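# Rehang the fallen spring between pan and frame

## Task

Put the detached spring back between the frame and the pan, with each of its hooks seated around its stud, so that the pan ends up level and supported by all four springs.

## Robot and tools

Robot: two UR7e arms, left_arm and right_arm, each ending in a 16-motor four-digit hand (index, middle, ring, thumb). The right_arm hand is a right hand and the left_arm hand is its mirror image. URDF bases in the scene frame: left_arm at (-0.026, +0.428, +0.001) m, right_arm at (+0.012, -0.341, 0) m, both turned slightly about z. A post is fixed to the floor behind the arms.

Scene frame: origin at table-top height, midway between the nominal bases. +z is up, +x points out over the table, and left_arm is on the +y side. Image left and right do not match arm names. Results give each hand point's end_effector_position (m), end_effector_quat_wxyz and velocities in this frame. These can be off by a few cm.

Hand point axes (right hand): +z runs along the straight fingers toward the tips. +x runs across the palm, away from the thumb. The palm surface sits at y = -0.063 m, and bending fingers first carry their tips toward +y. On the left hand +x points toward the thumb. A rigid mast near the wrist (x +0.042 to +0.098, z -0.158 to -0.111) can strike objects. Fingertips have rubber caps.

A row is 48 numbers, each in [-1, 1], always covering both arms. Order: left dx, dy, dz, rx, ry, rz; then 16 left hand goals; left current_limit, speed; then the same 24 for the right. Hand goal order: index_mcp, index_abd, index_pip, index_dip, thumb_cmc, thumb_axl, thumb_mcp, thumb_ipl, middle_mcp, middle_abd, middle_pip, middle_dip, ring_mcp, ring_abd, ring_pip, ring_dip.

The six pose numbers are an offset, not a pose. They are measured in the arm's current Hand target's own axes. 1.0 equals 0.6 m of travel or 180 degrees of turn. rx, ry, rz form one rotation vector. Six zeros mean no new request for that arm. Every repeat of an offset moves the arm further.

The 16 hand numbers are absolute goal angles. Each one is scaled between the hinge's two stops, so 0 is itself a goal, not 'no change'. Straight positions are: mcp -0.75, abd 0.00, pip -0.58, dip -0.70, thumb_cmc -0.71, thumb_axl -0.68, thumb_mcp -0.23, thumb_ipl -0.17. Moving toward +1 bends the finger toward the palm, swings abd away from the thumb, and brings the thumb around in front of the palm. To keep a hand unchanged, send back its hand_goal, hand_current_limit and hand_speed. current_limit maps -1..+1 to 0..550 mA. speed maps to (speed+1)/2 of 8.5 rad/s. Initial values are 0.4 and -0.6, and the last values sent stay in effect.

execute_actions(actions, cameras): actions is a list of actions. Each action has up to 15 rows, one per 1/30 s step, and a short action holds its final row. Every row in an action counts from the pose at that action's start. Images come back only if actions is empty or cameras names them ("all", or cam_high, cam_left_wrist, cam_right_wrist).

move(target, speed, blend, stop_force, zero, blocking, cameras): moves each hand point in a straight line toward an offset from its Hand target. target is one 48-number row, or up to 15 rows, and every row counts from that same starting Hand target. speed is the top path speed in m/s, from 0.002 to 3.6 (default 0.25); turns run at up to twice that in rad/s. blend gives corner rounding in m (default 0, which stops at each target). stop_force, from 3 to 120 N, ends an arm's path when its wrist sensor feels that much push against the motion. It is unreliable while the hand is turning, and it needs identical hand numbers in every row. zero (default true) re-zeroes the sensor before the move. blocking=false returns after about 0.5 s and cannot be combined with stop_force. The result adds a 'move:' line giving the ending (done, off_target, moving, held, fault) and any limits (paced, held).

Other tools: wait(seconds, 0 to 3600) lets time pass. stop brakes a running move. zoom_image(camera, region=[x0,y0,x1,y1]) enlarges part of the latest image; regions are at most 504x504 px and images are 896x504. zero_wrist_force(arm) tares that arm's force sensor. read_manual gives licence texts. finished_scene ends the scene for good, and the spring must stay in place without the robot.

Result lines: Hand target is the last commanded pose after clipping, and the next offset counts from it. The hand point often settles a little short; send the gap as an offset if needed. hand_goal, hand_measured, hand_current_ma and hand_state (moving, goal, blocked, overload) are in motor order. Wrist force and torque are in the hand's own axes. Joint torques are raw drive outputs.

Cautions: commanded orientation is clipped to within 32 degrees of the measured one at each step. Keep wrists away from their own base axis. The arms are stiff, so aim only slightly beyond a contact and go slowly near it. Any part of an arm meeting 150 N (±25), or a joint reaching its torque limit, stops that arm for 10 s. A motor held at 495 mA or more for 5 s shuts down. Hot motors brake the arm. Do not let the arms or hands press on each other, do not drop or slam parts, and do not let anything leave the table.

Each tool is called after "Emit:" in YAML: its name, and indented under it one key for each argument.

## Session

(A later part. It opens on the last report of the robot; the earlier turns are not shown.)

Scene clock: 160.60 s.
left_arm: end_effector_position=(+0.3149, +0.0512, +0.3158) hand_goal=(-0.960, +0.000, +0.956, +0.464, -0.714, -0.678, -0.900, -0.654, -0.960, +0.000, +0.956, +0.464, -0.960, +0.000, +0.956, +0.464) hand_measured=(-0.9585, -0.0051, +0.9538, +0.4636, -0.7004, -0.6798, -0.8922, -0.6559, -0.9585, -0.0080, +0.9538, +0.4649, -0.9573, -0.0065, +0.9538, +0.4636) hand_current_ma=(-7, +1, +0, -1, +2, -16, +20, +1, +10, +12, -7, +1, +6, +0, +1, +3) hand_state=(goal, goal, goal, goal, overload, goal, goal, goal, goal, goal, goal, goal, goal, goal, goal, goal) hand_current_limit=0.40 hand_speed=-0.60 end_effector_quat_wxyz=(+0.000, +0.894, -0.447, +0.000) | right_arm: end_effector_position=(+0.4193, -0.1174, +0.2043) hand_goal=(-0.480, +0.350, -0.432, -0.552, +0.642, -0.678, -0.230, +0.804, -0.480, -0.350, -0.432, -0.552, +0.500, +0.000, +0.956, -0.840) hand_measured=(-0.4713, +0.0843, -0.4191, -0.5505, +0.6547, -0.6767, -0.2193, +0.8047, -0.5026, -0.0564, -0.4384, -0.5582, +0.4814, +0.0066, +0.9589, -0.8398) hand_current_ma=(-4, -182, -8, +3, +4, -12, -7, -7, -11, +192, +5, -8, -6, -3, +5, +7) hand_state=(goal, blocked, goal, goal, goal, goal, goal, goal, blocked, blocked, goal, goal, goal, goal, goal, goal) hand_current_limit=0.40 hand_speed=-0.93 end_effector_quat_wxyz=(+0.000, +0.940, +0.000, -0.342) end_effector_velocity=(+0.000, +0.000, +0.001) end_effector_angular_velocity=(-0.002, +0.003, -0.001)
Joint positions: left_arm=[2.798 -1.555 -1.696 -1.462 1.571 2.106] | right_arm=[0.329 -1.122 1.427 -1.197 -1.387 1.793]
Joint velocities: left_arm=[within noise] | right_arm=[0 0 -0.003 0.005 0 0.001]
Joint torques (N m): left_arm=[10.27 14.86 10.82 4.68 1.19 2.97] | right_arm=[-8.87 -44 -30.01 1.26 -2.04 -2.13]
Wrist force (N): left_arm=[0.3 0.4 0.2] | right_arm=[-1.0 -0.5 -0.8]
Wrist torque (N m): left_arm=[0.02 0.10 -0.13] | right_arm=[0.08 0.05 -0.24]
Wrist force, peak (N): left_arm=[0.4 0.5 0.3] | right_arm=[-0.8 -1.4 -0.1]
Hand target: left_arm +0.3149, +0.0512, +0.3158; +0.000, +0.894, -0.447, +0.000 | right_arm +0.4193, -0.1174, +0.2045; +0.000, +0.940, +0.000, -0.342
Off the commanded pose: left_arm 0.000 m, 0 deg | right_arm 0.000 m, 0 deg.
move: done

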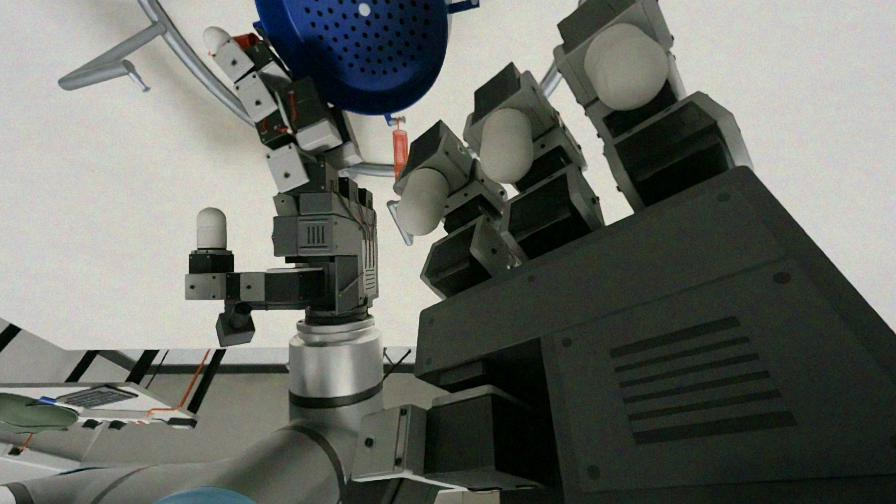

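Emit:
move:
  target:
    - [0,0,0,0,0,0,-0.959,0,0.956,0.464,-0.714,-0.678,-0.899,-0.654,-0.959,0,0.956,0.464,-0.959,0,0.956,0.464,0.4,-0.6,-0.1286,0,-0.1532,0,0,0,-0.479,0.35,-0.431,-0.551,0.643,-0.678,-0.23,0.805,-0.479,-0.35,-0.431,-0.551,0.5,0,0.956,-0.84,0.4,-0.93]
    - [0,0,0,0,0,0,-0.959,0,0.956,0.464,-0.714,-0.678,-0.899,-0.654,-0.959,0,0.956,0.464,-0.959,0,0.956,0.464,0.4,-0.6,-0.019,0.3793,-0.1799,0,0.2222,0,-0.479,0.35,-0.431,-0.551,0.643,-0.678,-0.23,0.805,-0.479,-0.35,-0.431,-0.551,0.5,0,0.956,-0.84,0.4,-0.93]
    - [0,0,0,0,0,0,-0.959,0,0.956,0.464,-0.714,-0.678,-0.899,-0.654,-0.959,0,0.956,0.464,-0.959,0,0.956,0.464,0.4,-0.6,0.0877,0.3793,-0.0529,0,0.2222,0,-0.479,0.35,-0.431,-0.551,0.643,-0.678,-0.23,0.805,-0.479,-0.35,-0.431,-0.551,0.5,0,0.956,-0.84,0.4,-0.93]
  speed: [0.06,0.2,0.1]
  blend: [0.02,0.02,0]
  cameras: ["all"]

Scene clock: 168.57 s.
left_arm: end_effector_position=(+0.3149, +0.0512, +0.3158) hand_goal=(-0.960, +0.000, +0.956, +0.464, -0.714, -0.678, -0.900, -0.654, -0.960, +0.000, +0.956, +0.464, -0.960, +0.000, +0.956, +0.464) hand_measured=(-0.9585, -0.0051, +0.9525, +0.4636, -0.7004, -0.6798, -0.8922, -0.6559, -0.9585, -0.0080, +0.9538, +0.4649, -0.9573, -0.0065, +0.9538, +0.4636) hand_current_ma=(-1, -7, +5, -6, +6, -16, +7, -1, +4, -2, -19, +0, +9, -5, -2, +4) hand_state=(goal, goal, goal, goal, overload, goal, goal, goal, goal, goal, goal, goal, goal, goal, goal, goal) hand_current_limit=0.40 hand_speed=-0.60 end_effector_quat_wxyz=(+0.000, +0.894, -0.447, +0.000) | right_arm: end_effector_position=(+0.4801, -0.3449, +0.1949) hand_goal=(-0.480, +0.350, -0.432, -0.552, +0.642, -0.678, -0.230, +0.804, -0.480, -0.350, -0.432, -0.552, +0.500, +0.000, +0.956, -0.840) hand_measured=(-0.4713, +0.0858, -0.4191, -0.5505, +0.6496, -0.6767, -0.2193, +0.8056, -0.5014, -0.0564, -0.4384, -0.5582, +0.4814, +0.0066, +0.9577, -0.8398) hand_current_ma=(+7, -177, -6, +4, +10, -11, -5, -4, -2, +193, -4, -7, -5, -1, +12, -4) hand_state=(goal, blocked, goal, goal, goal, goal, goal, goal, blocked, blocked, goal, goal, goal, goal, goal, goal) hand_current_limit=0.40 hand_speed=-0.93 end_effector_quat_wxyz=(+0.000, +1.000, +0.000, +0.000)
Joint positions: left_arm=[2.798 -1.555 -1.696 -1.462 1.571 2.106] | right_arm=[-0.067 -1.517 1.945 -1.998 -1.57 1.462]
Joint torques (N m): left_arm=[10.46 15.31 10.51 4.64 1.16 2.77] | right_arm=[5.99 -30.26 -23.47 -3.81 -2.14 2.58]
Wrist force (N): left_arm=[0.2 0.2 0.0] | right_arm=[0.1 -0.7 -0.1]
Wrist torque (N m): left_arm=[0.01 0.10 -0.14] | right_arm=[0.11 -0.07 -0.01]
Wrist force, peak (N): left_arm=[0.2 0.6 0.3] | right_arm=[-0.7 -1.8 -0.6]
Hand target: left_arm +0.3149, +0.0512, +0.3158; +0.000, +0.894, -0.447, +0.000 | right_arm +0.4801, -0.3449, +0.1949; +0.000, +1.000, +0.000, +0.000
Off the commanded pose: left_arm 0.000 m, 0 deg | right_arm 0.000 m, 0 deg.
move: done

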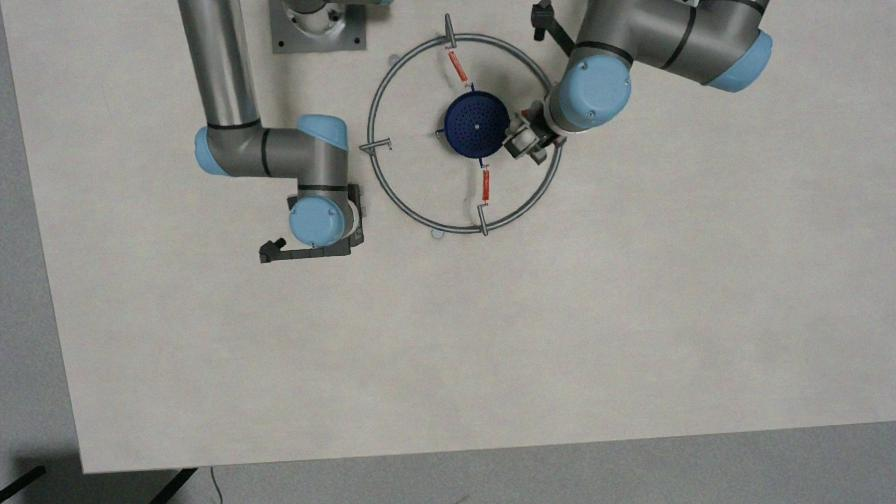

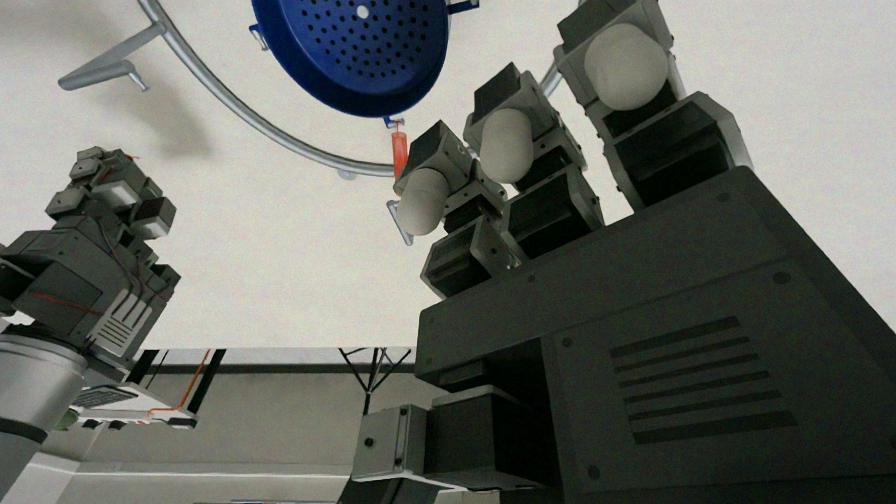

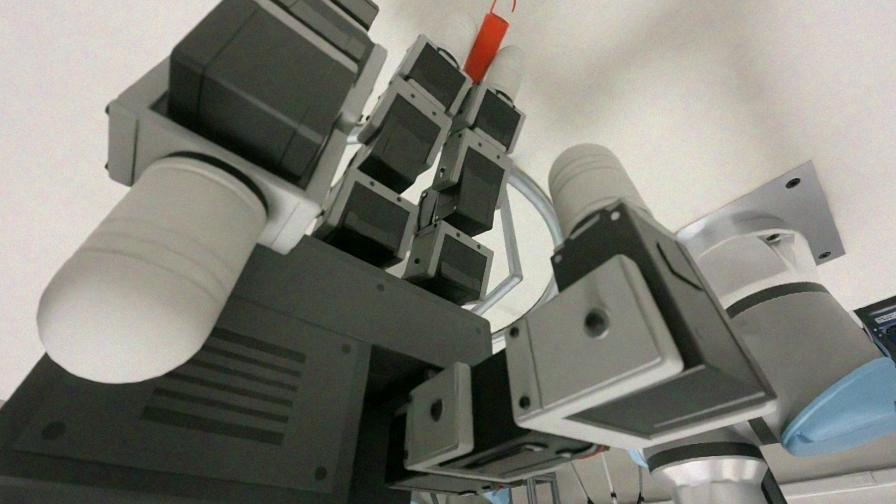

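Emit:
move:
  target: [0,0,0,0,0,0,-0.959,0,0.956,0.464,-0.714,-0.678,-0.899,-0.654,-0.959,0,0.956,0.464,-0.959,0,0.956,0.464,0.4,-0.6,0,0,0.1292,0,0,0,-0.479,0.35,-0.431,-0.551,0.643,-0.678,-0.23,0.805,-0.479,-0.35,-0.431,-0.551,0.5,0,0.956,-0.84,0.4,-0.93]
  speed: 0.06
  cameras: ["cam_right_wrist"]

Emit:
zoom_image:
  camera: "cam_right_wrist"
  region: [420, 0, 560, 80]

Emit:
move:
  target: [0,0,0,0,0,0,-0.959,0,0.956,0.464,-0.714,-0.678,-0.899,-0.654,-0.959,0,0.956,0.464,-0.959,0,0.956,0.464,0.4,-0.6,0,0,0.0175,0,0,0,-0.479,0.35,-0.431,-0.551,0.643,-0.678,-0.23,0.805,-0.479,-0.35,-0.431,-0.551,0.5,0,0.956,-0.84,0.4,-0.93]
  speed: 0.008
  stop_force: 3
  cameras: ["cam_right_wrist"]

Emit:
zoom_image:
  camera: "cam_right_wrist"
  region: [420, 0, 560, 80]

Scene clock: 170.73 s.
left_arm: end_effector_position=(+0.3149, +0.0512, +0.3158) hand_goal=(-0.960, +0.000, +0.956, +0.464, -0.714, -0.678, -0.900, -0.654, -0.960, +0.000, +0.956, +0.464, -0.960, +0.000, +0.956, +0.464) hand_measured=(-0.9585, -0.0051, +0.9538, +0.4636, -0.6991, -0.6798, -0.8922, -0.6559, -0.9585, -0.0080, +0.9538, +0.4649, -0.9573, -0.0065, +0.9538, +0.4636) hand_current_ma=(-7, -5, +13, +1, -5, -8, +11, +2, +2, +0, -17, +6, +9, +0, +12, -1) hand_state=(goal, goal, goal, goal, overload, goal, goal, goal, goal, goal, goal, goal, goal, goal, goal, goal) hand_current_limit=0.40 hand_speed=-0.60 end_effector_quat_wxyz=(+0.000, +0.894, -0.447, +0.000) | right_arm: end_effector_position=(+0.4800, -0.3448, +0.1173) hand_goal=(-0.480, +0.350, -0.432, -0.552, +0.642, -0.678, -0.230, +0.804, -0.480, -0.350, -0.432, -0.552, +0.500, +0.000, +0.956, -0.840) hand_measured=(-0.4713, +0.0858, -0.4191, -0.5493, +0.6496, -0.6777, -0.2193, +0.8047, -0.5014, -0.0549, -0.4384, -0.5582, +0.4814, +0.0066, +0.9577, -0.8398) hand_current_ma=(+4, -181, -17, +6, +8, -9, -1, -8, -3, +199, -1, -4, -5, +2, +10, +8) hand_state=(goal, blocked, goal, goal, goal, goal, goal, goal, blocked, blocked, goal, goal, goal, goal, goal, goal) hand_current_limit=0.40 hand_speed=-0.93 end_effector_quat_wxyz=(+0.000, +1.000, +0.000, +0.000)
Joint positions: left_arm=[2.798 -1.555 -1.696 -1.462 1.571 2.106] | right_arm=[-0.067 -1.415 2.06 -2.215 -1.57 1.462]
Joint torques (N m): left_arm=[9.14 15.14 11.86 4.5 1.18 2.96] | right_arm=[6.27 -32.31 -28.85 -1.83 1.09 2.49]
Wrist force (N): left_arm=[0.3 0.2 0.1] | right_arm=[-0.1 -0.8 0.3]
Wrist torque (N m): left_arm=[0.00 0.10 -0.13] | right_arm=[0.05 -0.05 0.01]
Wrist force, peak (N): left_arm=[0.1 0.5 0.2] | right_arm=[-0.5 -1.0 0.6]
Hand target: left_arm +0.3149, +0.0512, +0.3158; +0.000, +0.894, -0.447, +0.000 | right_arm +0.4801, -0.3449, +0.1174; +0.000, +1.000, +0.000, +0.000
Off the commanded pose: left_arm 0.000 m, 0 deg | right_arm 0.000 m, 0 deg.
move: done

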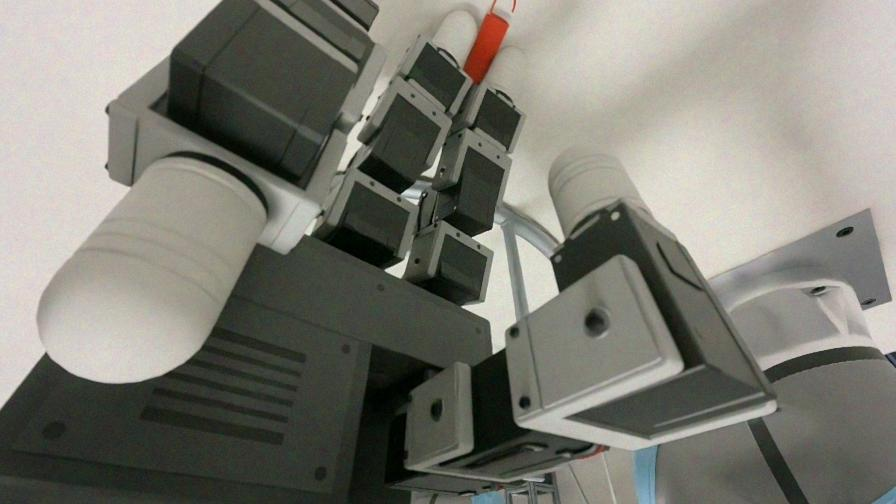

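Scaled by 3.600 from the camera's image (finer frame: 1280x720).

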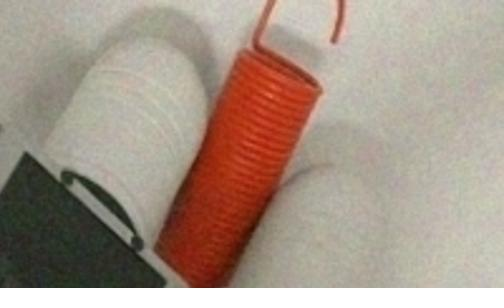

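Scene clock: 172.97 s.
left_arm: end_effector_position=(+0.3149, +0.0512, +0.3158) hand_goal=(-0.960, +0.000, +0.956, +0.464, -0.714, -0.678, -0.900, -0.654, -0.960, +0.000, +0.956, +0.464, -0.960, +0.000, +0.956, +0.464) hand_measured=(-0.9585, -0.0051, +0.9538, +0.4649, -0.7004, -0.6798, -0.8922, -0.6559, -0.9573, -0.0080, +0.9538, +0.4649, -0.9573, -0.0065, +0.9538, +0.4636) hand_current_ma=(-7, -5, +3, -9, +3, -7, +13, +2, -4, +3, -7, +8, +5, +10, +8, -3) hand_state=(goal, goal, goal, goal, overload, goal, goal, goal, goal, goal, goal, goal, goal, goal, goal, goal) hand_current_limit=0.40 hand_speed=-0.60 end_effector_quat_wxyz=(+0.000, +0.894, -0.447, +0.000) | right_arm: end_effector_position=(+0.4801, -0.3449, +0.1081) hand_goal=(-0.480, +0.350, -0.432, -0.552, +0.642, -0.678, -0.230, +0.804, -0.480, -0.350, -0.432, -0.552, +0.500, +0.000, +0.956, -0.840) hand_measured=(-0.4713, +0.0858, -0.4191, -0.5505, +0.6496, -0.6767, -0.2193, +0.8047, -0.5026, -0.0564, -0.4371, -0.5531, +0.4814, +0.0066, +0.9589, -0.8410) hand_current_ma=(+6, -179, -11, +9, +5, -2, -4, -9, -10, +195, -1, -10, -5, -7, +10, -2) hand_state=(goal, blocked, goal, goal, goal, goal, goal, goal, blocked, blocked, goal, goal, goal, goal, goal, goal) hand_current_limit=0.40 hand_speed=-0.93 end_effector_quat_wxyz=(+0.000, +1.000, +0.000, +0.000)
Joint positions: left_arm=[2.798 -1.555 -1.696 -1.462 1.571 2.106] | right_arm=[-0.067 -1.4 2.071 -2.241 -1.57 1.462]
Joint torques (N m): left_arm=[10.7 15.5 12.25 4.59 1.08 3.05] | right_arm=[2.59 -33.33 -27.24 -0.59 -1.36 2.31]
Wrist force (N): left_arm=[0.4 0.3 0.1] | right_arm=[0.1 -2.0 -3.1]
Wrist torque (N m): left_arm=[0.02 0.08 -0.12] | right_arm=[0.31 0.02 -0.02]
Wrist force, peak (N): left_arm=[0.5 0.4 0.0] | right_arm=[-0.5 -3.8 -5.9]
Hand target: left_arm +0.3149, +0.0512, +0.3158; +0.000, +0.894, -0.447, +0.000 | right_arm +0.4801, -0.3449, +0.1081; +0.000, +1.000, +0.000, +0.000 (not the last commanded pose)
Off the commanded pose: left_arm 0.000 m, 0 deg | right_arm 0.001 m, 0 deg.
move: contact (right_arm)

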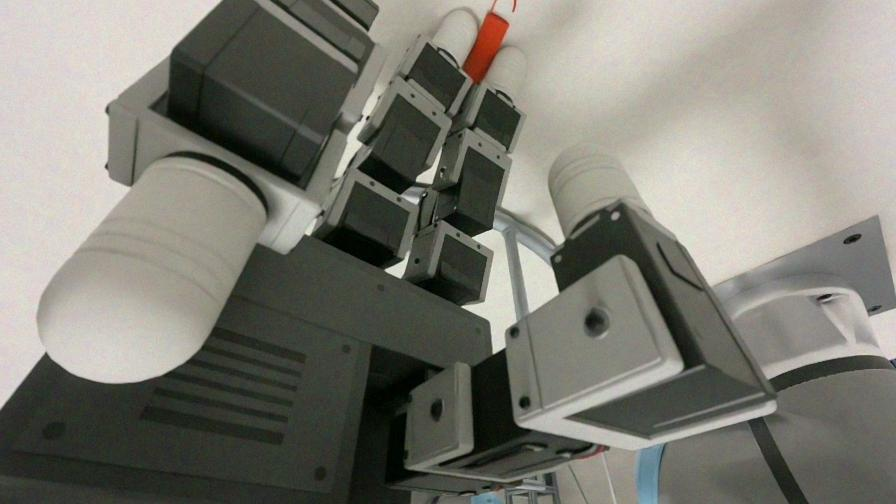

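Scaled by 3.600 from the camera's image (finer frame: 1280x720).

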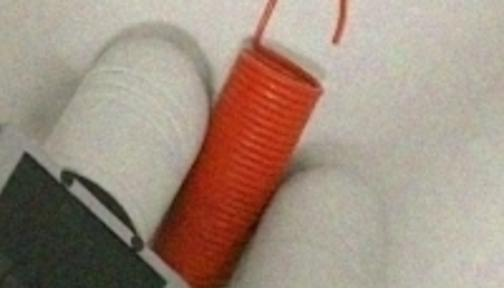

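Emit:
move:
  target:
    - [0,0,0,0,0,0,-0.959,0,0.956,0.464,-0.714,-0.678,-0.899,-0.654,-0.959,0,0.956,0.464,-0.959,0,0.956,0.464,0.4,-0.6,0,0,-0.001,0,0,0,-0.479,0.35,-0.431,-0.551,0.643,-0.678,-0.23,0.805,-0.479,-0.35,-0.431,-0.551,0.5,0,0.956,-0.84,0.4,-0.93]
    - [0,0,0,0,0,0,-0.959,0,0.956,0.464,-0.714,-0.678,-0.899,-0.654,-0.959,0,0.956,0.464,-0.959,0,0.956,0.464,0.4,-0.6,0,0,-0.001,0,0,0,-0.479,0.06,-0.431,-0.551,0.643,-0.678,-0.23,0.805,-0.479,-0.04,-0.431,-0.551,0.5,0,0.956,-0.84,0.4,-0.96]
    - [0,0,0,0,0,0,-0.959,0,0.956,0.464,-0.714,-0.678,-0.899,-0.654,-0.959,0,0.956,0.464,-0.959,0,0.956,0.464,0.4,-0.6,0,0,-0.001,0,0,0,-0.479,-0.03,-0.431,-0.551,0.643,-0.678,-0.23,0.805,-0.479,0.03,-0.431,-0.551,0.5,0,0.956,-0.84,0.4,-0.96]
  speed: 0.02
  cameras: ["cam_right_wrist"]

Emit:
zoom_image:
  camera: "cam_right_wrist"
  region: [420, 0, 560, 80]

Scene clock: 174.83 s.
left_arm: end_effector_position=(+0.3149, +0.0512, +0.3158) hand_goal=(-0.960, +0.000, +0.956, +0.464, -0.714, -0.678, -0.900, -0.654, -0.960, +0.000, +0.956, +0.464, -0.960, +0.000, +0.956, +0.464) hand_measured=(-0.9585, -0.0065, +0.9538, +0.4649, -0.7004, -0.6798, -0.8922, -0.6569, -0.9585, -0.0065, +0.9551, +0.4649, -0.9573, -0.0051, +0.9538, +0.4636) hand_current_ma=(-8, -3, -2, -1, +5, -26, +11, +0, -6, -2, -4, -1, +13, -2, +6, -6) hand_state=(goal, goal, goal, goal, overload, goal, goal, goal, goal, goal, goal, goal, goal, goal, goal, goal) hand_current_limit=0.40 hand_speed=-0.60 end_effector_quat_wxyz=(+0.000, +0.894, -0.447, +0.000) | right_arm: end_effector_position=(+0.4801, -0.3449, +0.1087) hand_goal=(-0.480, -0.030, -0.432, -0.552, +0.642, -0.678, -0.230, +0.804, -0.480, +0.030, -0.432, -0.552, +0.500, +0.000, +0.956, -0.840) hand_measured=(-0.4713, +0.0858, -0.4204, -0.5505, +0.6496, -0.6777, -0.2203, +0.8047, -0.5026, -0.0549, -0.4384, -0.5582, +0.4814, +0.0066, +0.9577, -0.8385) hand_current_ma=(+3, -55, -7, +8, +13, +0, +5, -9, -13, +54, +4, -7, -8, -3, +9, -6) hand_state=(goal, moving, goal, goal, goal, goal, goal, goal, blocked, moving, goal, goal, goal, goal, goal, goal) hand_current_limit=0.40 hand_speed=-0.96 end_effector_quat_wxyz=(+0.000, +1.000, +0.000, +0.000)
Joint positions: left_arm=[2.798 -1.555 -1.696 -1.462 1.571 2.106] | right_arm=[-0.067 -1.401 2.07 -2.24 -1.57 1.462]
Joint torques (N m): left_arm=[9.85 15.43 11.1 4.41 1.27 3.05] | right_arm=[-3.03 -14.69 -14.8 -4.31 -1.23 1.71]
Wrist force (N): left_arm=[0.2 0.0 0.0] | right_arm=[-0.2 -0.4 0.0]
Wrist torque (N m): left_arm=[-0.02 0.10 -0.13] | right_arm=[0.14 -0.04 0.00]
Wrist force, peak (N): left_arm=[0.5 0.4 0.1] | right_arm=[-0.1 -2.2 -3.4]
Hand target: left_arm +0.3149, +0.0512, +0.3158; +0.000, +0.894, -0.447, +0.000 | right_arm +0.4801, -0.3449, +0.1087; +0.000, +1.000, +0.000, +0.000
Off the commanded pose: left_arm 0.000 m, 0 deg | right_arm 0.000 m, 0 deg.
move: done

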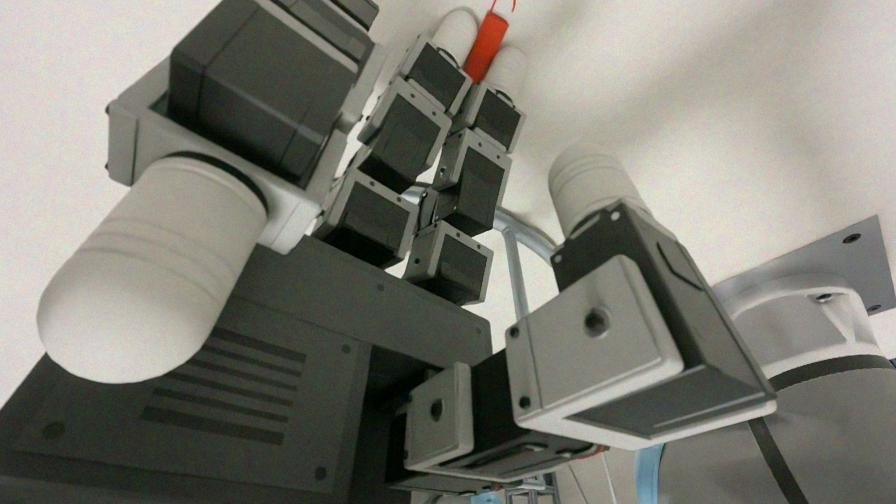

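Scaled by 3.600 from the camera's image (finer frame: 1280x720).

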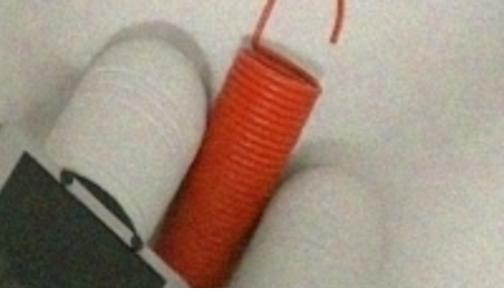

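Emit:
wait:
  seconds: 1
  cameras: ["cam_right_wrist"]

Emit:
zoom_image:
  camera: "cam_right_wrist"
  region: [420, 0, 560, 80]

Scene clock: 176.00 s.
left_arm: end_effector_position=(+0.3149, +0.0512, +0.3158) hand_goal=(-0.960, +0.000, +0.956, +0.464, -0.714, -0.678, -0.900, -0.654, -0.960, +0.000, +0.956, +0.464, -0.960, +0.000, +0.956, +0.464) hand_measured=(-0.9585, -0.0051, +0.9525, +0.4649, -0.6991, -0.6798, -0.8922, -0.6559, -0.9585, -0.0080, +0.9538, +0.4649, -0.9573, -0.0065, +0.9538, +0.4636) hand_current_ma=(-3, -4, +1, -2, -2, -13, +2, +1, -10, +7, -11, -5, +6, +7, +9, -1) hand_state=(goal, goal, goal, goal, overload, goal, goal, goal, goal, goal, goal, goal, goal, goal, goal, goal) hand_current_limit=0.40 hand_speed=-0.60 end_effector_quat_wxyz=(+0.000, +0.894, -0.447, +0.000) | right_arm: end_effector_position=(+0.4801, -0.3449, +0.1087) hand_goal=(-0.480, -0.030, -0.432, -0.552, +0.642, -0.678, -0.230, +0.804, -0.480, +0.030, -0.432, -0.552, +0.500, +0.000, +0.956, -0.840) hand_measured=(-0.4785, +0.0154, -0.4281, -0.5556, +0.6496, -0.6777, -0.2203, +0.8047, -0.5014, -0.0183, -0.4384, -0.5569, +0.4814, +0.0066, +0.9589, -0.8398) hand_current_ma=(-1, +0, -13, +2, +7, -8, +0, -6, -16, -9, +0, -9, +1, -2, +3, -3) hand_state=(goal, moving, goal, goal, goal, goal, goal, goal, blocked, moving, goal, goal, goal, goal, goal, goal) hand_current_limit=0.40 hand_speed=-0.96 end_effector_quat_wxyz=(+0.000, +1.000, +0.000, +0.000)
Joint positions: left_arm=[2.798 -1.555 -1.696 -1.462 1.571 2.106] | right_arm=[-0.067 -1.401 2.07 -2.24 -1.57 1.462]
Joint torques (N m): left_arm=[8.81 16.08 11.33 4.43 1.19 2.9] | right_arm=[-6.54 -14.62 -13.97 -4.25 -1.31 1.4]
Wrist force (N): left_arm=[0.2 0.2 0.3] | right_arm=[-0.1 -0.5 -0.1]
Wrist torque (N m): left_arm=[-0.01 0.13 -0.15] | right_arm=[0.12 -0.04 0.00]
Wrist force, peak (N): left_arm=[0.1 0.5 0.3] | right_arm=[-0.4 -0.5 -0.2]
Hand target: left_arm +0.3149, +0.0512, +0.3158; +0.000, +0.894, -0.447, +0.000 | right_arm +0.4801, -0.3449, +0.1087; +0.000, +1.000, +0.000, +0.000
Off the commanded pose: left_arm 0.000 m, 0 deg | right_arm 0.000 m, 0 deg.
wait: 1.00 s; at rest from the start

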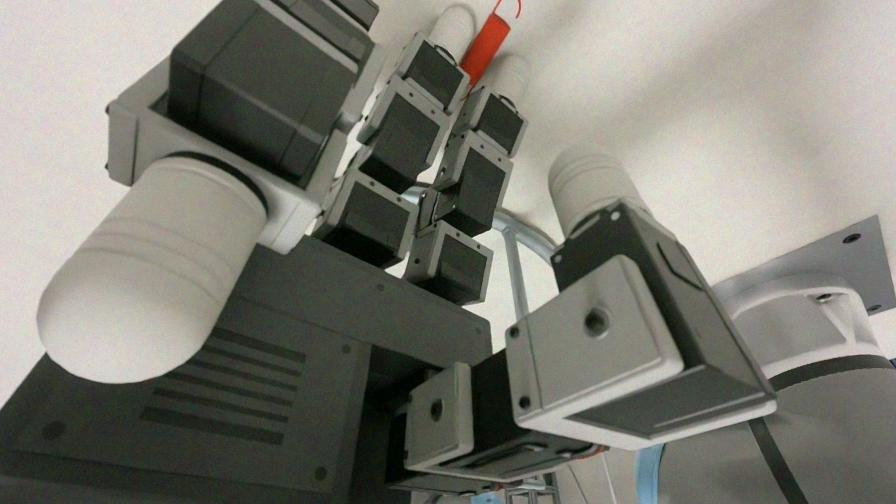

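Scaled by 3.600 from the camera's image (finer frame: 1280x720).

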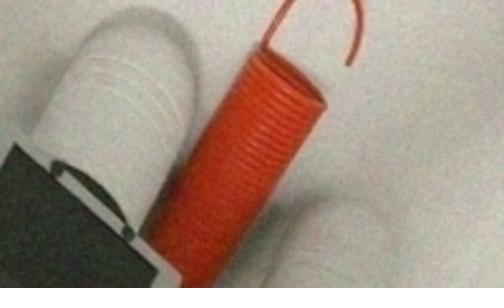

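Emit:
move:
  target:
    - [0,0,0,0,0,0,-0.959,0,0.956,0.464,-0.714,-0.678,-0.899,-0.654,-0.959,0,0.956,0.464,-0.959,0,0.956,0.464,0.4,-0.6,0,0,-0.1333,0,0,0,-0.479,-0.04,-0.431,-0.551,0.643,-0.678,-0.23,0.805,-0.479,0.04,-0.431,-0.551,0.5,0,0.956,-0.84,0.4,-0.93]
    - [0,0,0,0,0,0,-0.959,0,0.956,0.464,-0.714,-0.678,-0.899,-0.654,-0.959,0,0.956,0.464,-0.959,0,0.956,0.464,0.4,-0.6,-0.0035,0.1518,-0.1062,0.1111,0,0,-0.479,-0.04,-0.431,-0.551,0.643,-0.678,-0.23,0.805,-0.479,0.04,-0.431,-0.551,0.5,0,0.956,-0.84,0.4,-0.93]
  speed: [0.05,0.15]
  cameras: ["cam_right_wrist"]

Emit:
move:
  target: [0,0,0,0,0,0,-0.959,0,0.956,0.464,-0.714,-0.678,-0.899,-0.654,-0.959,0,0.956,0.464,-0.959,0,0.956,0.464,0.4,-0.6,0,0,0,0,0,0,-0.754,0,-0.577,-0.696,0.643,-0.678,-0.23,0.805,-0.754,0,-0.577,-0.696,0.5,0,0.956,-0.84,0.4,-0.8]
  cameras: ["cam_right_wrist"]

Emit:
zoom_image:
  camera: "cam_right_wrist"
  region: [360, 0, 600, 140]

Scene clock: 180.63 s.
left_arm: end_effector_position=(+0.3149, +0.0512, +0.3158) hand_goal=(-0.960, +0.000, +0.956, +0.464, -0.714, -0.678, -0.900, -0.654, -0.960, +0.000, +0.956, +0.464, -0.960, +0.000, +0.956, +0.464) hand_measured=(-0.9585, -0.0051, +0.9538, +0.4649, -0.7004, -0.6798, -0.8922, -0.6559, -0.9585, -0.0080, +0.9538, +0.4649, -0.9573, -0.0065, +0.9538, +0.4636) hand_current_ma=(-6, -6, +1, -2, -4, -10, +5, -5, +3, -7, -10, +3, +9, -12, +1, +0) hand_state=(goal, goal, goal, goal, overload, goal, goal, goal, goal, goal, goal, goal, goal, goal, goal, goal) hand_current_limit=0.40 hand_speed=-0.60 end_effector_quat_wxyz=(+0.000, +0.894, -0.447, +0.000) | right_arm: end_effector_position=(+0.4781, -0.4360, +0.1724) hand_goal=(-0.480, -0.040, -0.432, -0.552, +0.642, -0.678, -0.230, +0.804, -0.480, +0.040, -0.432, -0.552, +0.500, +0.000, +0.956, -0.840) hand_measured=(-0.4737, -0.0270, -0.4294, -0.5556, +0.6484, -0.6777, -0.2203, +0.8028, -0.4809, +0.0242, -0.4371, -0.5582, +0.4814, +0.0081, +0.9487, -0.8398) hand_current_ma=(+7, -6, -9, +3, +10, -10, +0, -16, +7, -9, -6, -5, -7, -3, +9, +1) hand_state=(goal, goal, goal, goal, goal, goal, goal, goal, goal, goal, goal, goal, goal, goal, goal, goal) hand_current_limit=0.40 hand_speed=-0.93 end_effector_quat_wxyz=(-0.174, +0.985, +0.000, +0.000)
Joint positions: left_arm=[2.798 -1.555 -1.696 -1.462 1.571 2.106] | right_arm=[-0.42 -1.522 1.927 -1.814 -1.26 1.084]
Joint torques (N m): left_arm=[11.17 14.71 11.78 4.57 1.32 2.96] | right_arm=[-6.76 -32.15 -12.19 -1.19 0.7 -1.17]
Wrist force (N): left_arm=[0.1 0.3 0.0] | right_arm=[-0.7 -0.2 -0.1]
Wrist torque (N m): left_arm=[0.02 0.12 -0.15] | right_arm=[0.15 0.03 -0.09]
Wrist force, peak (N): left_arm=[0.3 0.3 0.4] | right_arm=[0.1 -1.9 0.3]
Hand target: left_arm +0.3149, +0.0512, +0.3158; +0.000, +0.894, -0.447, +0.000 | right_arm +0.4780, -0.4360, +0.1724; -0.174, +0.985, +0.000, +0.000
Off the commanded pose: left_arm 0.000 m, 0 deg | right_arm 0.000 m, 0 deg.
move: done

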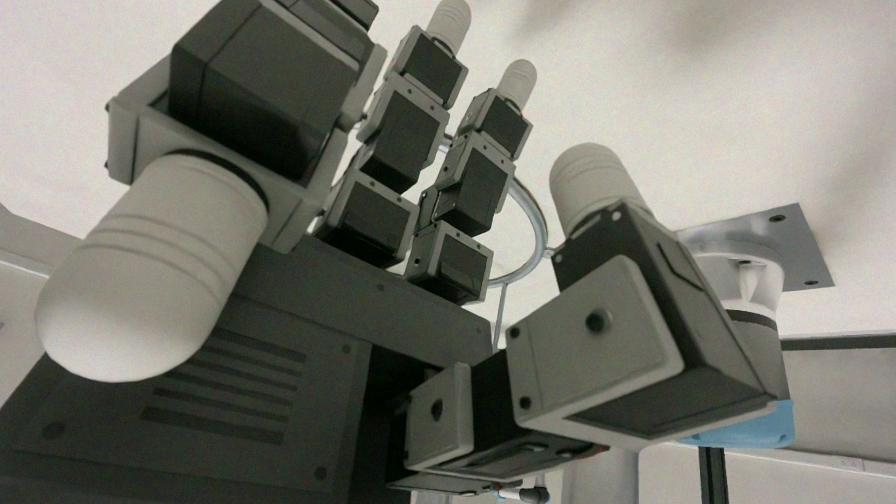

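Scene clock: 181.30 s.
left_arm: end_effector_position=(+0.3149, +0.0512, +0.3158) hand_goal=(-0.960, +0.000, +0.956, +0.464, -0.714, -0.678, -0.900, -0.654, -0.960, +0.000, +0.956, +0.464, -0.960, +0.000, +0.956, +0.464) hand_measured=(-0.9585, -0.0051, +0.9525, +0.4649, -0.6991, -0.6788, -0.8922, -0.6569, -0.9585, -0.0065, +0.9538, +0.4649, -0.9585, -0.0051, +0.9538, +0.4636) hand_current_ma=(-7, -14, +0, -1, +12, -3, -4, +3, -3, +8, -5, +4, +1, -3, +2, -1) hand_state=(goal, goal, goal, goal, overload, goal, goal, goal, goal, goal, goal, goal, goal, goal, goal, goal) hand_current_limit=0.40 hand_speed=-0.60 end_effector_quat_wxyz=(+0.000, +0.894, -0.447, +0.000) | right_arm: end_effector_position=(+0.4780, -0.4360, +0.1724) hand_goal=(-0.754, +0.000, -0.578, -0.696, +0.642, -0.678, -0.230, +0.804, -0.754, +0.000, -0.578, -0.696, +0.500, +0.000, +0.956, -0.840) hand_measured=(-0.7221, -0.0095, -0.5667, -0.6907, +0.6484, -0.6777, -0.2203, +0.8028, -0.7257, +0.0140, -0.5680, -0.6894, +0.4814, +0.0066, +0.9500, -0.8398) hand_current_ma=(+13, -4, -1, +2, +7, -7, -7, -9, +14, -2, +4, -10, -4, +2, +7, -5) hand_state=(blocked, goal, goal, goal, goal, goal, goal, goal, blocked, goal, goal, goal, goal, goal, goal, goal) hand_current_limit=0.40 hand_speed=-0.80 end_effector_quat_wxyz=(-0.174, +0.985, +0.000, +0.000)
Joint positions: left_arm=[2.798 -1.555 -1.696 -1.462 1.571 2.106] | right_arm=[-0.42 -1.523 1.927 -1.813 -1.259 1.084]
Joint torques (N m): left_arm=[9.45 14.6 11.93 4.66 1.11 2.9] | right_arm=[-8.17 -32.6 -12.76 -0.48 2.51 -2.28]
Wrist force (N): left_arm=[0.2 0.3 0.2] | right_arm=[-0.5 -0.3 0.0]
Wrist torque (N m): left_arm=[0.01 0.11 -0.14] | right_arm=[0.10 0.00 -0.08]
Wrist force, peak (N): left_arm=[0.3 0.5 0.2] | right_arm=[-0.8 -0.1 0.1]
Hand target: left_arm +0.3149, +0.0512, +0.3158; +0.000, +0.894, -0.447, +0.000 | right_arm +0.4780, -0.4360, +0.1724; -0.174, +0.985, +0.000, +0.000
Off the commanded pose: left_arm 0.000 m, 0 deg | right_arm 0.000 m, 0 deg.
move: done

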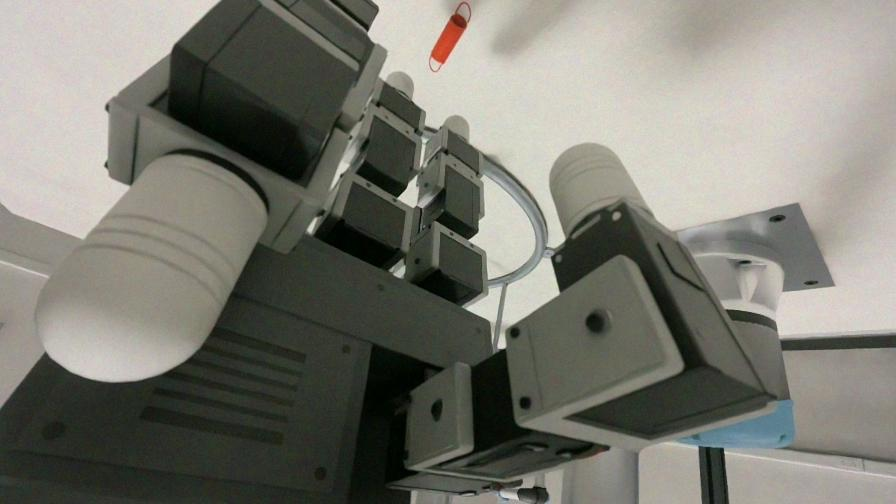

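Scaled by 2.100 from the camera's image (finer frame: 1280x720).

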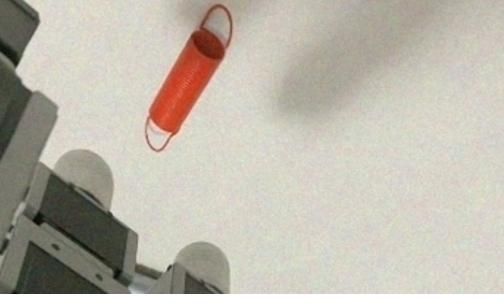

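Emit:
move:
  target: [0,0,0,0,0,0,-0.959,0,0.956,0.464,-0.714,-0.678,-0.899,-0.654,-0.959,0,0.956,0.464,-0.959,0,0.956,0.464,0.4,-0.6,0.012,0.0206,0.0775,0,-0.008,-0.0219,-0.754,0,-0.577,-0.696,0.643,-0.678,-0.23,0.805,-0.754,0,-0.577,-0.696,0.5,0,0.956,-0.84,0.4,-0.8]
  speed: 0.06
  cameras: ["cam_right_wrist"]

Emit:
zoom_image:
  camera: "cam_right_wrist"
  region: [360, 0, 520, 90]

Scene clock: 183.23 s.
left_arm: end_effector_position=(+0.3149, +0.0512, +0.3158) hand_goal=(-0.960, +0.000, +0.956, +0.464, -0.714, -0.678, -0.900, -0.654, -0.960, +0.000, +0.956, +0.464, -0.960, +0.000, +0.956, +0.464) hand_measured=(-0.9585, -0.0065, +0.9538, +0.4636, -0.7004, -0.6798, -0.8922, -0.6559, -0.9573, -0.0080, +0.9551, +0.4649, -0.9573, -0.0051, +0.9538, +0.4636) hand_current_ma=(-6, -2, +1, +1, +2, -5, +4, +2, +4, -7, -10, +3, +15, +1, +1, +5) hand_state=(goal, goal, goal, goal, overload, goal, goal, goal, goal, goal, goal, goal, goal, goal, goal, goal) hand_current_limit=0.40 hand_speed=-0.60 end_effector_quat_wxyz=(+0.000, +0.894, -0.447, +0.000) | right_arm: end_effector_position=(+0.4852, -0.4316, +0.1243) hand_goal=(-0.754, +0.000, -0.578, -0.696, +0.642, -0.678, -0.230, +0.804, -0.754, +0.000, -0.578, -0.696, +0.500, +0.000, +0.956, -0.840) hand_measured=(-0.7221, -0.0095, -0.5667, -0.6894, +0.6471, -0.6767, -0.2203, +0.8018, -0.7257, +0.0125, -0.5680, -0.6881, +0.4826, +0.0081, +0.9500, -0.8398) hand_current_ma=(+24, -13, -9, +13, +0, -9, -6, -10, +15, -5, +3, -1, -5, -3, +4, -2) hand_state=(blocked, goal, goal, goal, goal, goal, goal, goal, blocked, goal, goal, goal, goal, goal, goal, goal) hand_current_limit=0.40 hand_speed=-0.80 end_effector_quat_wxyz=(-0.174, +0.984, +0.036, -0.007)
Joint positions: left_arm=[2.798 -1.555 -1.696 -1.462 1.571 2.106] | right_arm=[-0.403 -1.455 1.985 -1.921 -1.269 1.026]
Joint torques (N m): left_arm=[10.54 15.54 11.91 4.57 1.3 3.07] | right_arm=[-6.87 -33.95 -29.42 -0.31 0.59 2.51]
Wrist force (N): left_arm=[0.1 0.3 0.3] | right_arm=[-0.3 -0.4 -0.3]
Wrist torque (N m): left_arm=[0.00 0.13 -0.15] | right_arm=[0.12 -0.02 0.10]
Wrist force, peak (N): left_arm=[0.3 0.6 0.4] | right_arm=[-1.0 -0.5 -0.1]
Hand target: left_arm +0.3149, +0.0512, +0.3158; +0.000, +0.894, -0.447, +0.000 | right_arm +0.4852, -0.4317, +0.1244; -0.174, +0.984, +0.036, -0.007
Off the commanded pose: left_arm 0.000 m, 0 deg | right_arm 0.000 m, 0 deg.
move: done

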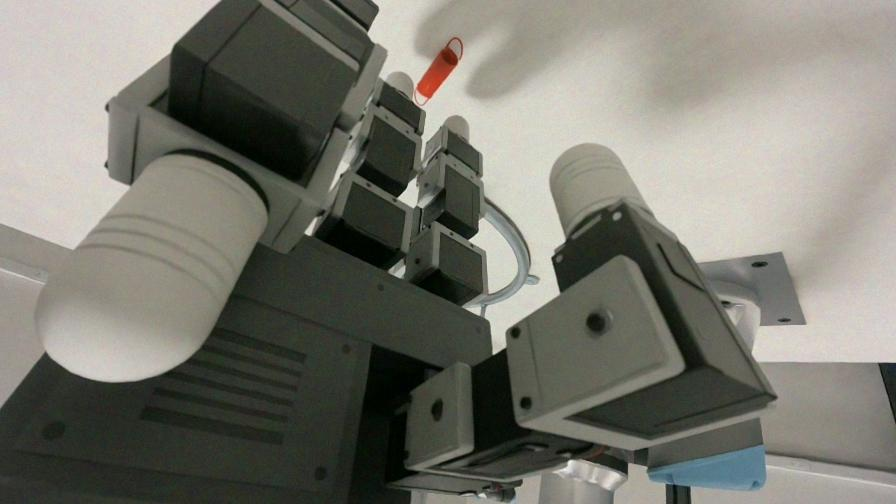

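Scaled by 3.150 from the camera's image (finer frame: 1280x720).

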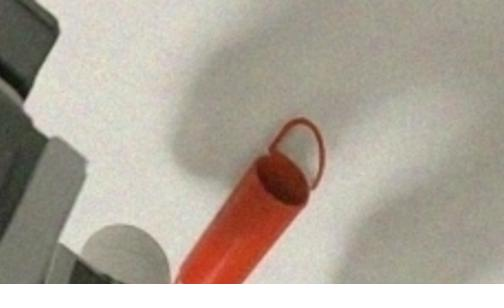

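Emit:
move:
  target: [0,0,0,0,0,0,-0.959,0,0.956,0.464,-0.714,-0.678,-0.899,-0.654,-0.959,0,0.956,0.464,-0.959,0,0.956,0.464,0.4,-0.6,0.0027,0.01,0.0318,0,-0.001,-0.004,-0.754,0,-0.577,-0.696,0.643,-0.678,-0.23,0.805,-0.754,0,-0.577,-0.696,0.5,0,0.956,-0.84,0.4,-0.8]
  speed: 0.04
  cameras: ["cam_right_wrist"]

Emit:
zoom_image:
  camera: "cam_right_wrist"
  region: [360, 20, 520, 150]

Scene clock: 184.57 s.
left_arm: end_effector_position=(+0.3149, +0.0512, +0.3158) hand_goal=(-0.960, +0.000, +0.956, +0.464, -0.714, -0.678, -0.900, -0.654, -0.960, +0.000, +0.956, +0.464, -0.960, +0.000, +0.956, +0.464) hand_measured=(-0.9585, -0.0065, +0.9525, +0.4636, -0.6991, -0.6798, -0.8922, -0.6559, -0.9585, -0.0080, +0.9538, +0.4649, -0.9585, -0.0065, +0.9538, +0.4649) hand_current_ma=(-9, -6, -2, +9, +7, -4, +5, +0, -3, +3, -8, +5, -2, +5, +0, +3) hand_state=(goal, goal, goal, goal, overload, goal, goal, goal, goal, goal, goal, goal, goal, goal, goal, goal) hand_current_limit=0.40 hand_speed=-0.60 end_effector_quat_wxyz=(+0.000, +0.894, -0.447, +0.000) | right_arm: end_effector_position=(+0.4867, -0.4306, +0.1043) hand_goal=(-0.754, +0.000, -0.578, -0.696, +0.642, -0.678, -0.230, +0.804, -0.754, +0.000, -0.578, -0.696, +0.500, +0.000, +0.956, -0.840) hand_measured=(-0.7221, -0.0080, -0.5667, -0.6894, +0.6459, -0.6777, -0.2193, +0.8028, -0.7257, +0.0125, -0.5680, -0.6881, +0.4814, +0.0066, +0.9500, -0.8410) hand_current_ma=(+21, -7, -5, +3, +3, -6, -6, -8, +15, -5, +10, -2, -9, -1, +0, +2) hand_state=(blocked, goal, goal, goal, goal, goal, goal, goal, blocked, goal, goal, goal, goal, goal, goal, goal) hand_current_limit=0.40 hand_speed=-0.80 end_effector_quat_wxyz=(-0.174, +0.984, +0.043, -0.007) end_effector_velocity=(+0.000, +0.000, +0.002) end_effector_angular_velocity=(-0.002, -0.001, +0.002)
Joint positions: left_arm=[2.798 -1.555 -1.696 -1.462 1.571 2.106] | right_arm=[-0.399 -1.426 2.01 -1.974 -1.27 1.016]
Joint velocities: left_arm=[within noise] | right_arm=[0 -0.004 -0.002 0.005 -0.002 -0.001]
Joint torques (N m): left_arm=[9.56 15.07 11.1 4.54 1.15 2.9] | right_arm=[0.89 -33.66 -29.11 -0.33 -1.47 1.01]
Wrist force (N): left_arm=[0.1 0.3 0.1] | right_arm=[-0.4 -0.1 0.1]
Wrist torque (N m): left_arm=[0.02 0.13 -0.16] | right_arm=[0.12 -0.04 0.11]
Wrist force, peak (N): left_arm=[0.1 0.6 0.1] | right_arm=[-0.2 -0.3 -0.8]
Hand target: left_arm +0.3149, +0.0512, +0.3158; +0.000, +0.894, -0.447, +0.000 | right_arm +0.4867, -0.4306, +0.1045; -0.174, +0.984, +0.043, -0.007
Off the commanded pose: left_arm 0.000 m, 0 deg | right_arm 0.000 m, 0 deg.
move: done

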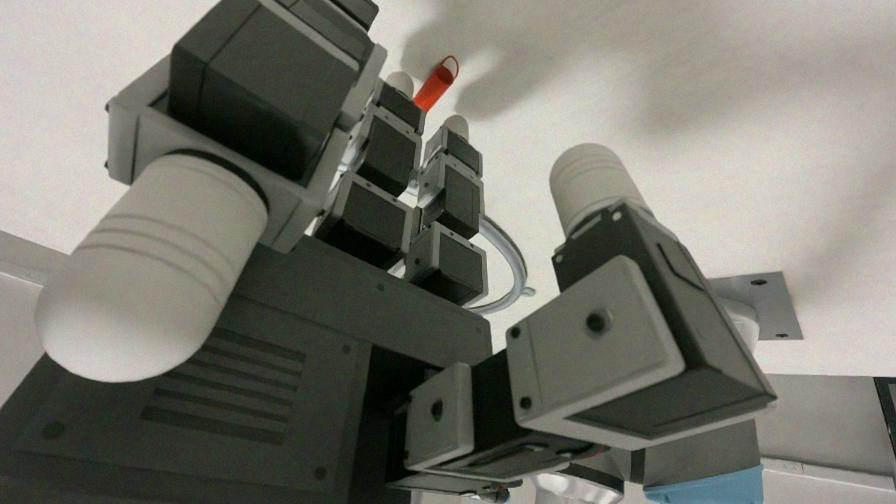

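Scaled by 3.150 from the camera's image (finer frame: 1280x720).

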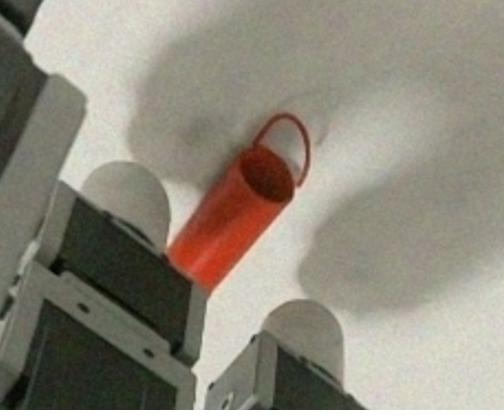

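Emit:
move:
  target: [0,0,0,0,0,0,-0.959,0,0.956,0.464,-0.714,-0.678,-0.899,-0.654,-0.959,0,0.956,0.464,-0.959,0,0.956,0.464,0.4,-0.6,0.003,0.0058,0.0153,0,0,0,-0.754,0,-0.577,-0.696,0.643,-0.678,-0.23,0.805,-0.754,0,-0.577,-0.696,0.5,0,0.956,-0.84,0.4,-0.8]
  speed: 0.01
  stop_force: 4
  cameras: ["cam_right_wrist"]

Emit:
zoom_image:
  camera: "cam_right_wrist"
  region: [360, 20, 520, 150]

Scene clock: 187.57 s.
left_arm: end_effector_position=(+0.3149, +0.0512, +0.3158) hand_goal=(-0.960, +0.000, +0.956, +0.464, -0.714, -0.678, -0.900, -0.654, -0.960, +0.000, +0.956, +0.464, -0.960, +0.000, +0.956, +0.464) hand_measured=(-0.9585, -0.0051, +0.9525, +0.4649, -0.7004, -0.6798, -0.8912, -0.6559, -0.9585, -0.0080, +0.9538, +0.4649, -0.9573, -0.0065, +0.9538, +0.4649) hand_current_ma=(+0, -10, +1, -2, +11, -9, +6, +4, +0, +2, -7, +2, +8, +3, +9, +0) hand_state=(goal, goal, goal, goal, overload, goal, goal, goal, goal, goal, goal, goal, goal, goal, goal, goal) hand_current_limit=0.40 hand_speed=-0.60 end_effector_quat_wxyz=(+0.000, +0.894, -0.447, +0.000) | right_arm: end_effector_position=(+0.4886, -0.4306, +0.0946) hand_goal=(-0.754, +0.000, -0.578, -0.696, +0.642, -0.678, -0.230, +0.804, -0.754, +0.000, -0.578, -0.696, +0.500, +0.000, +0.956, -0.840) hand_measured=(-0.7221, -0.0080, -0.5667, -0.6894, +0.6471, -0.6767, -0.2203, +0.8018, -0.7257, +0.0140, -0.5680, -0.6881, +0.4814, +0.0066, +0.9500, -0.8410) hand_current_ma=(+20, -2, -7, +3, +1, -10, -8, -16, +9, -3, -3, -6, -10, -4, +3, -6) hand_state=(blocked, goal, goal, goal, goal, goal, goal, goal, blocked, goal, goal, goal, goal, goal, goal, goal) hand_current_limit=0.40 hand_speed=-0.80 end_effector_quat_wxyz=(-0.174, +0.984, +0.043, -0.007)
Joint positions: left_arm=[2.798 -1.555 -1.696 -1.462 1.571 2.106] | right_arm=[-0.398 -1.408 2.018 -2.001 -1.27 1.018]
Joint torques (N m): left_arm=[9.81 15.78 12.11 4.63 1.11 3.02] | right_arm=[1.27 -34.8 -25.46 -0.46 2.23 1.39]
Wrist force (N): left_arm=[0.2 0.0 0.2] | right_arm=[-0.5 -0.3 0.0]
Wrist torque (N m): left_arm=[-0.03 0.12 -0.14] | right_arm=[0.11 -0.03 -0.10]
Wrist force, peak (N): left_arm=[0.4 0.3 0.2] | right_arm=[-0.7 -0.5 -0.1]
Hand target: left_arm +0.3149, +0.0512, +0.3158; +0.000, +0.894, -0.447, +0.000 | right_arm +0.4886, -0.4306, +0.0946; -0.174, +0.984, +0.043, -0.007
Off the commanded pose: left_arm 0.000 m, 0 deg | right_arm 0.000 m, 0 deg.
move: done

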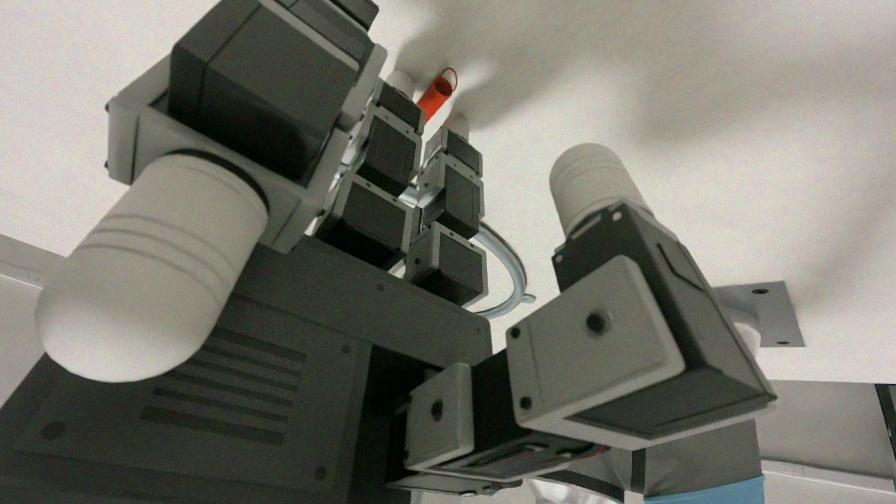

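Scaled by 3.150 from the camera's image (finer frame: 1280x720).

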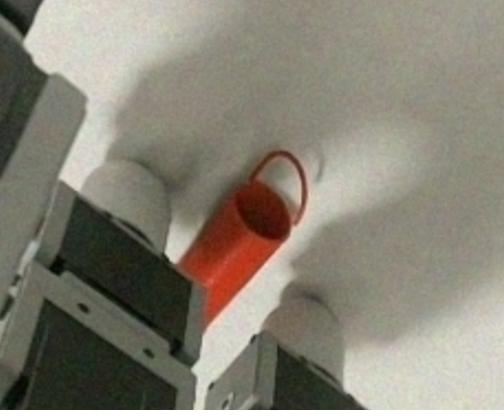

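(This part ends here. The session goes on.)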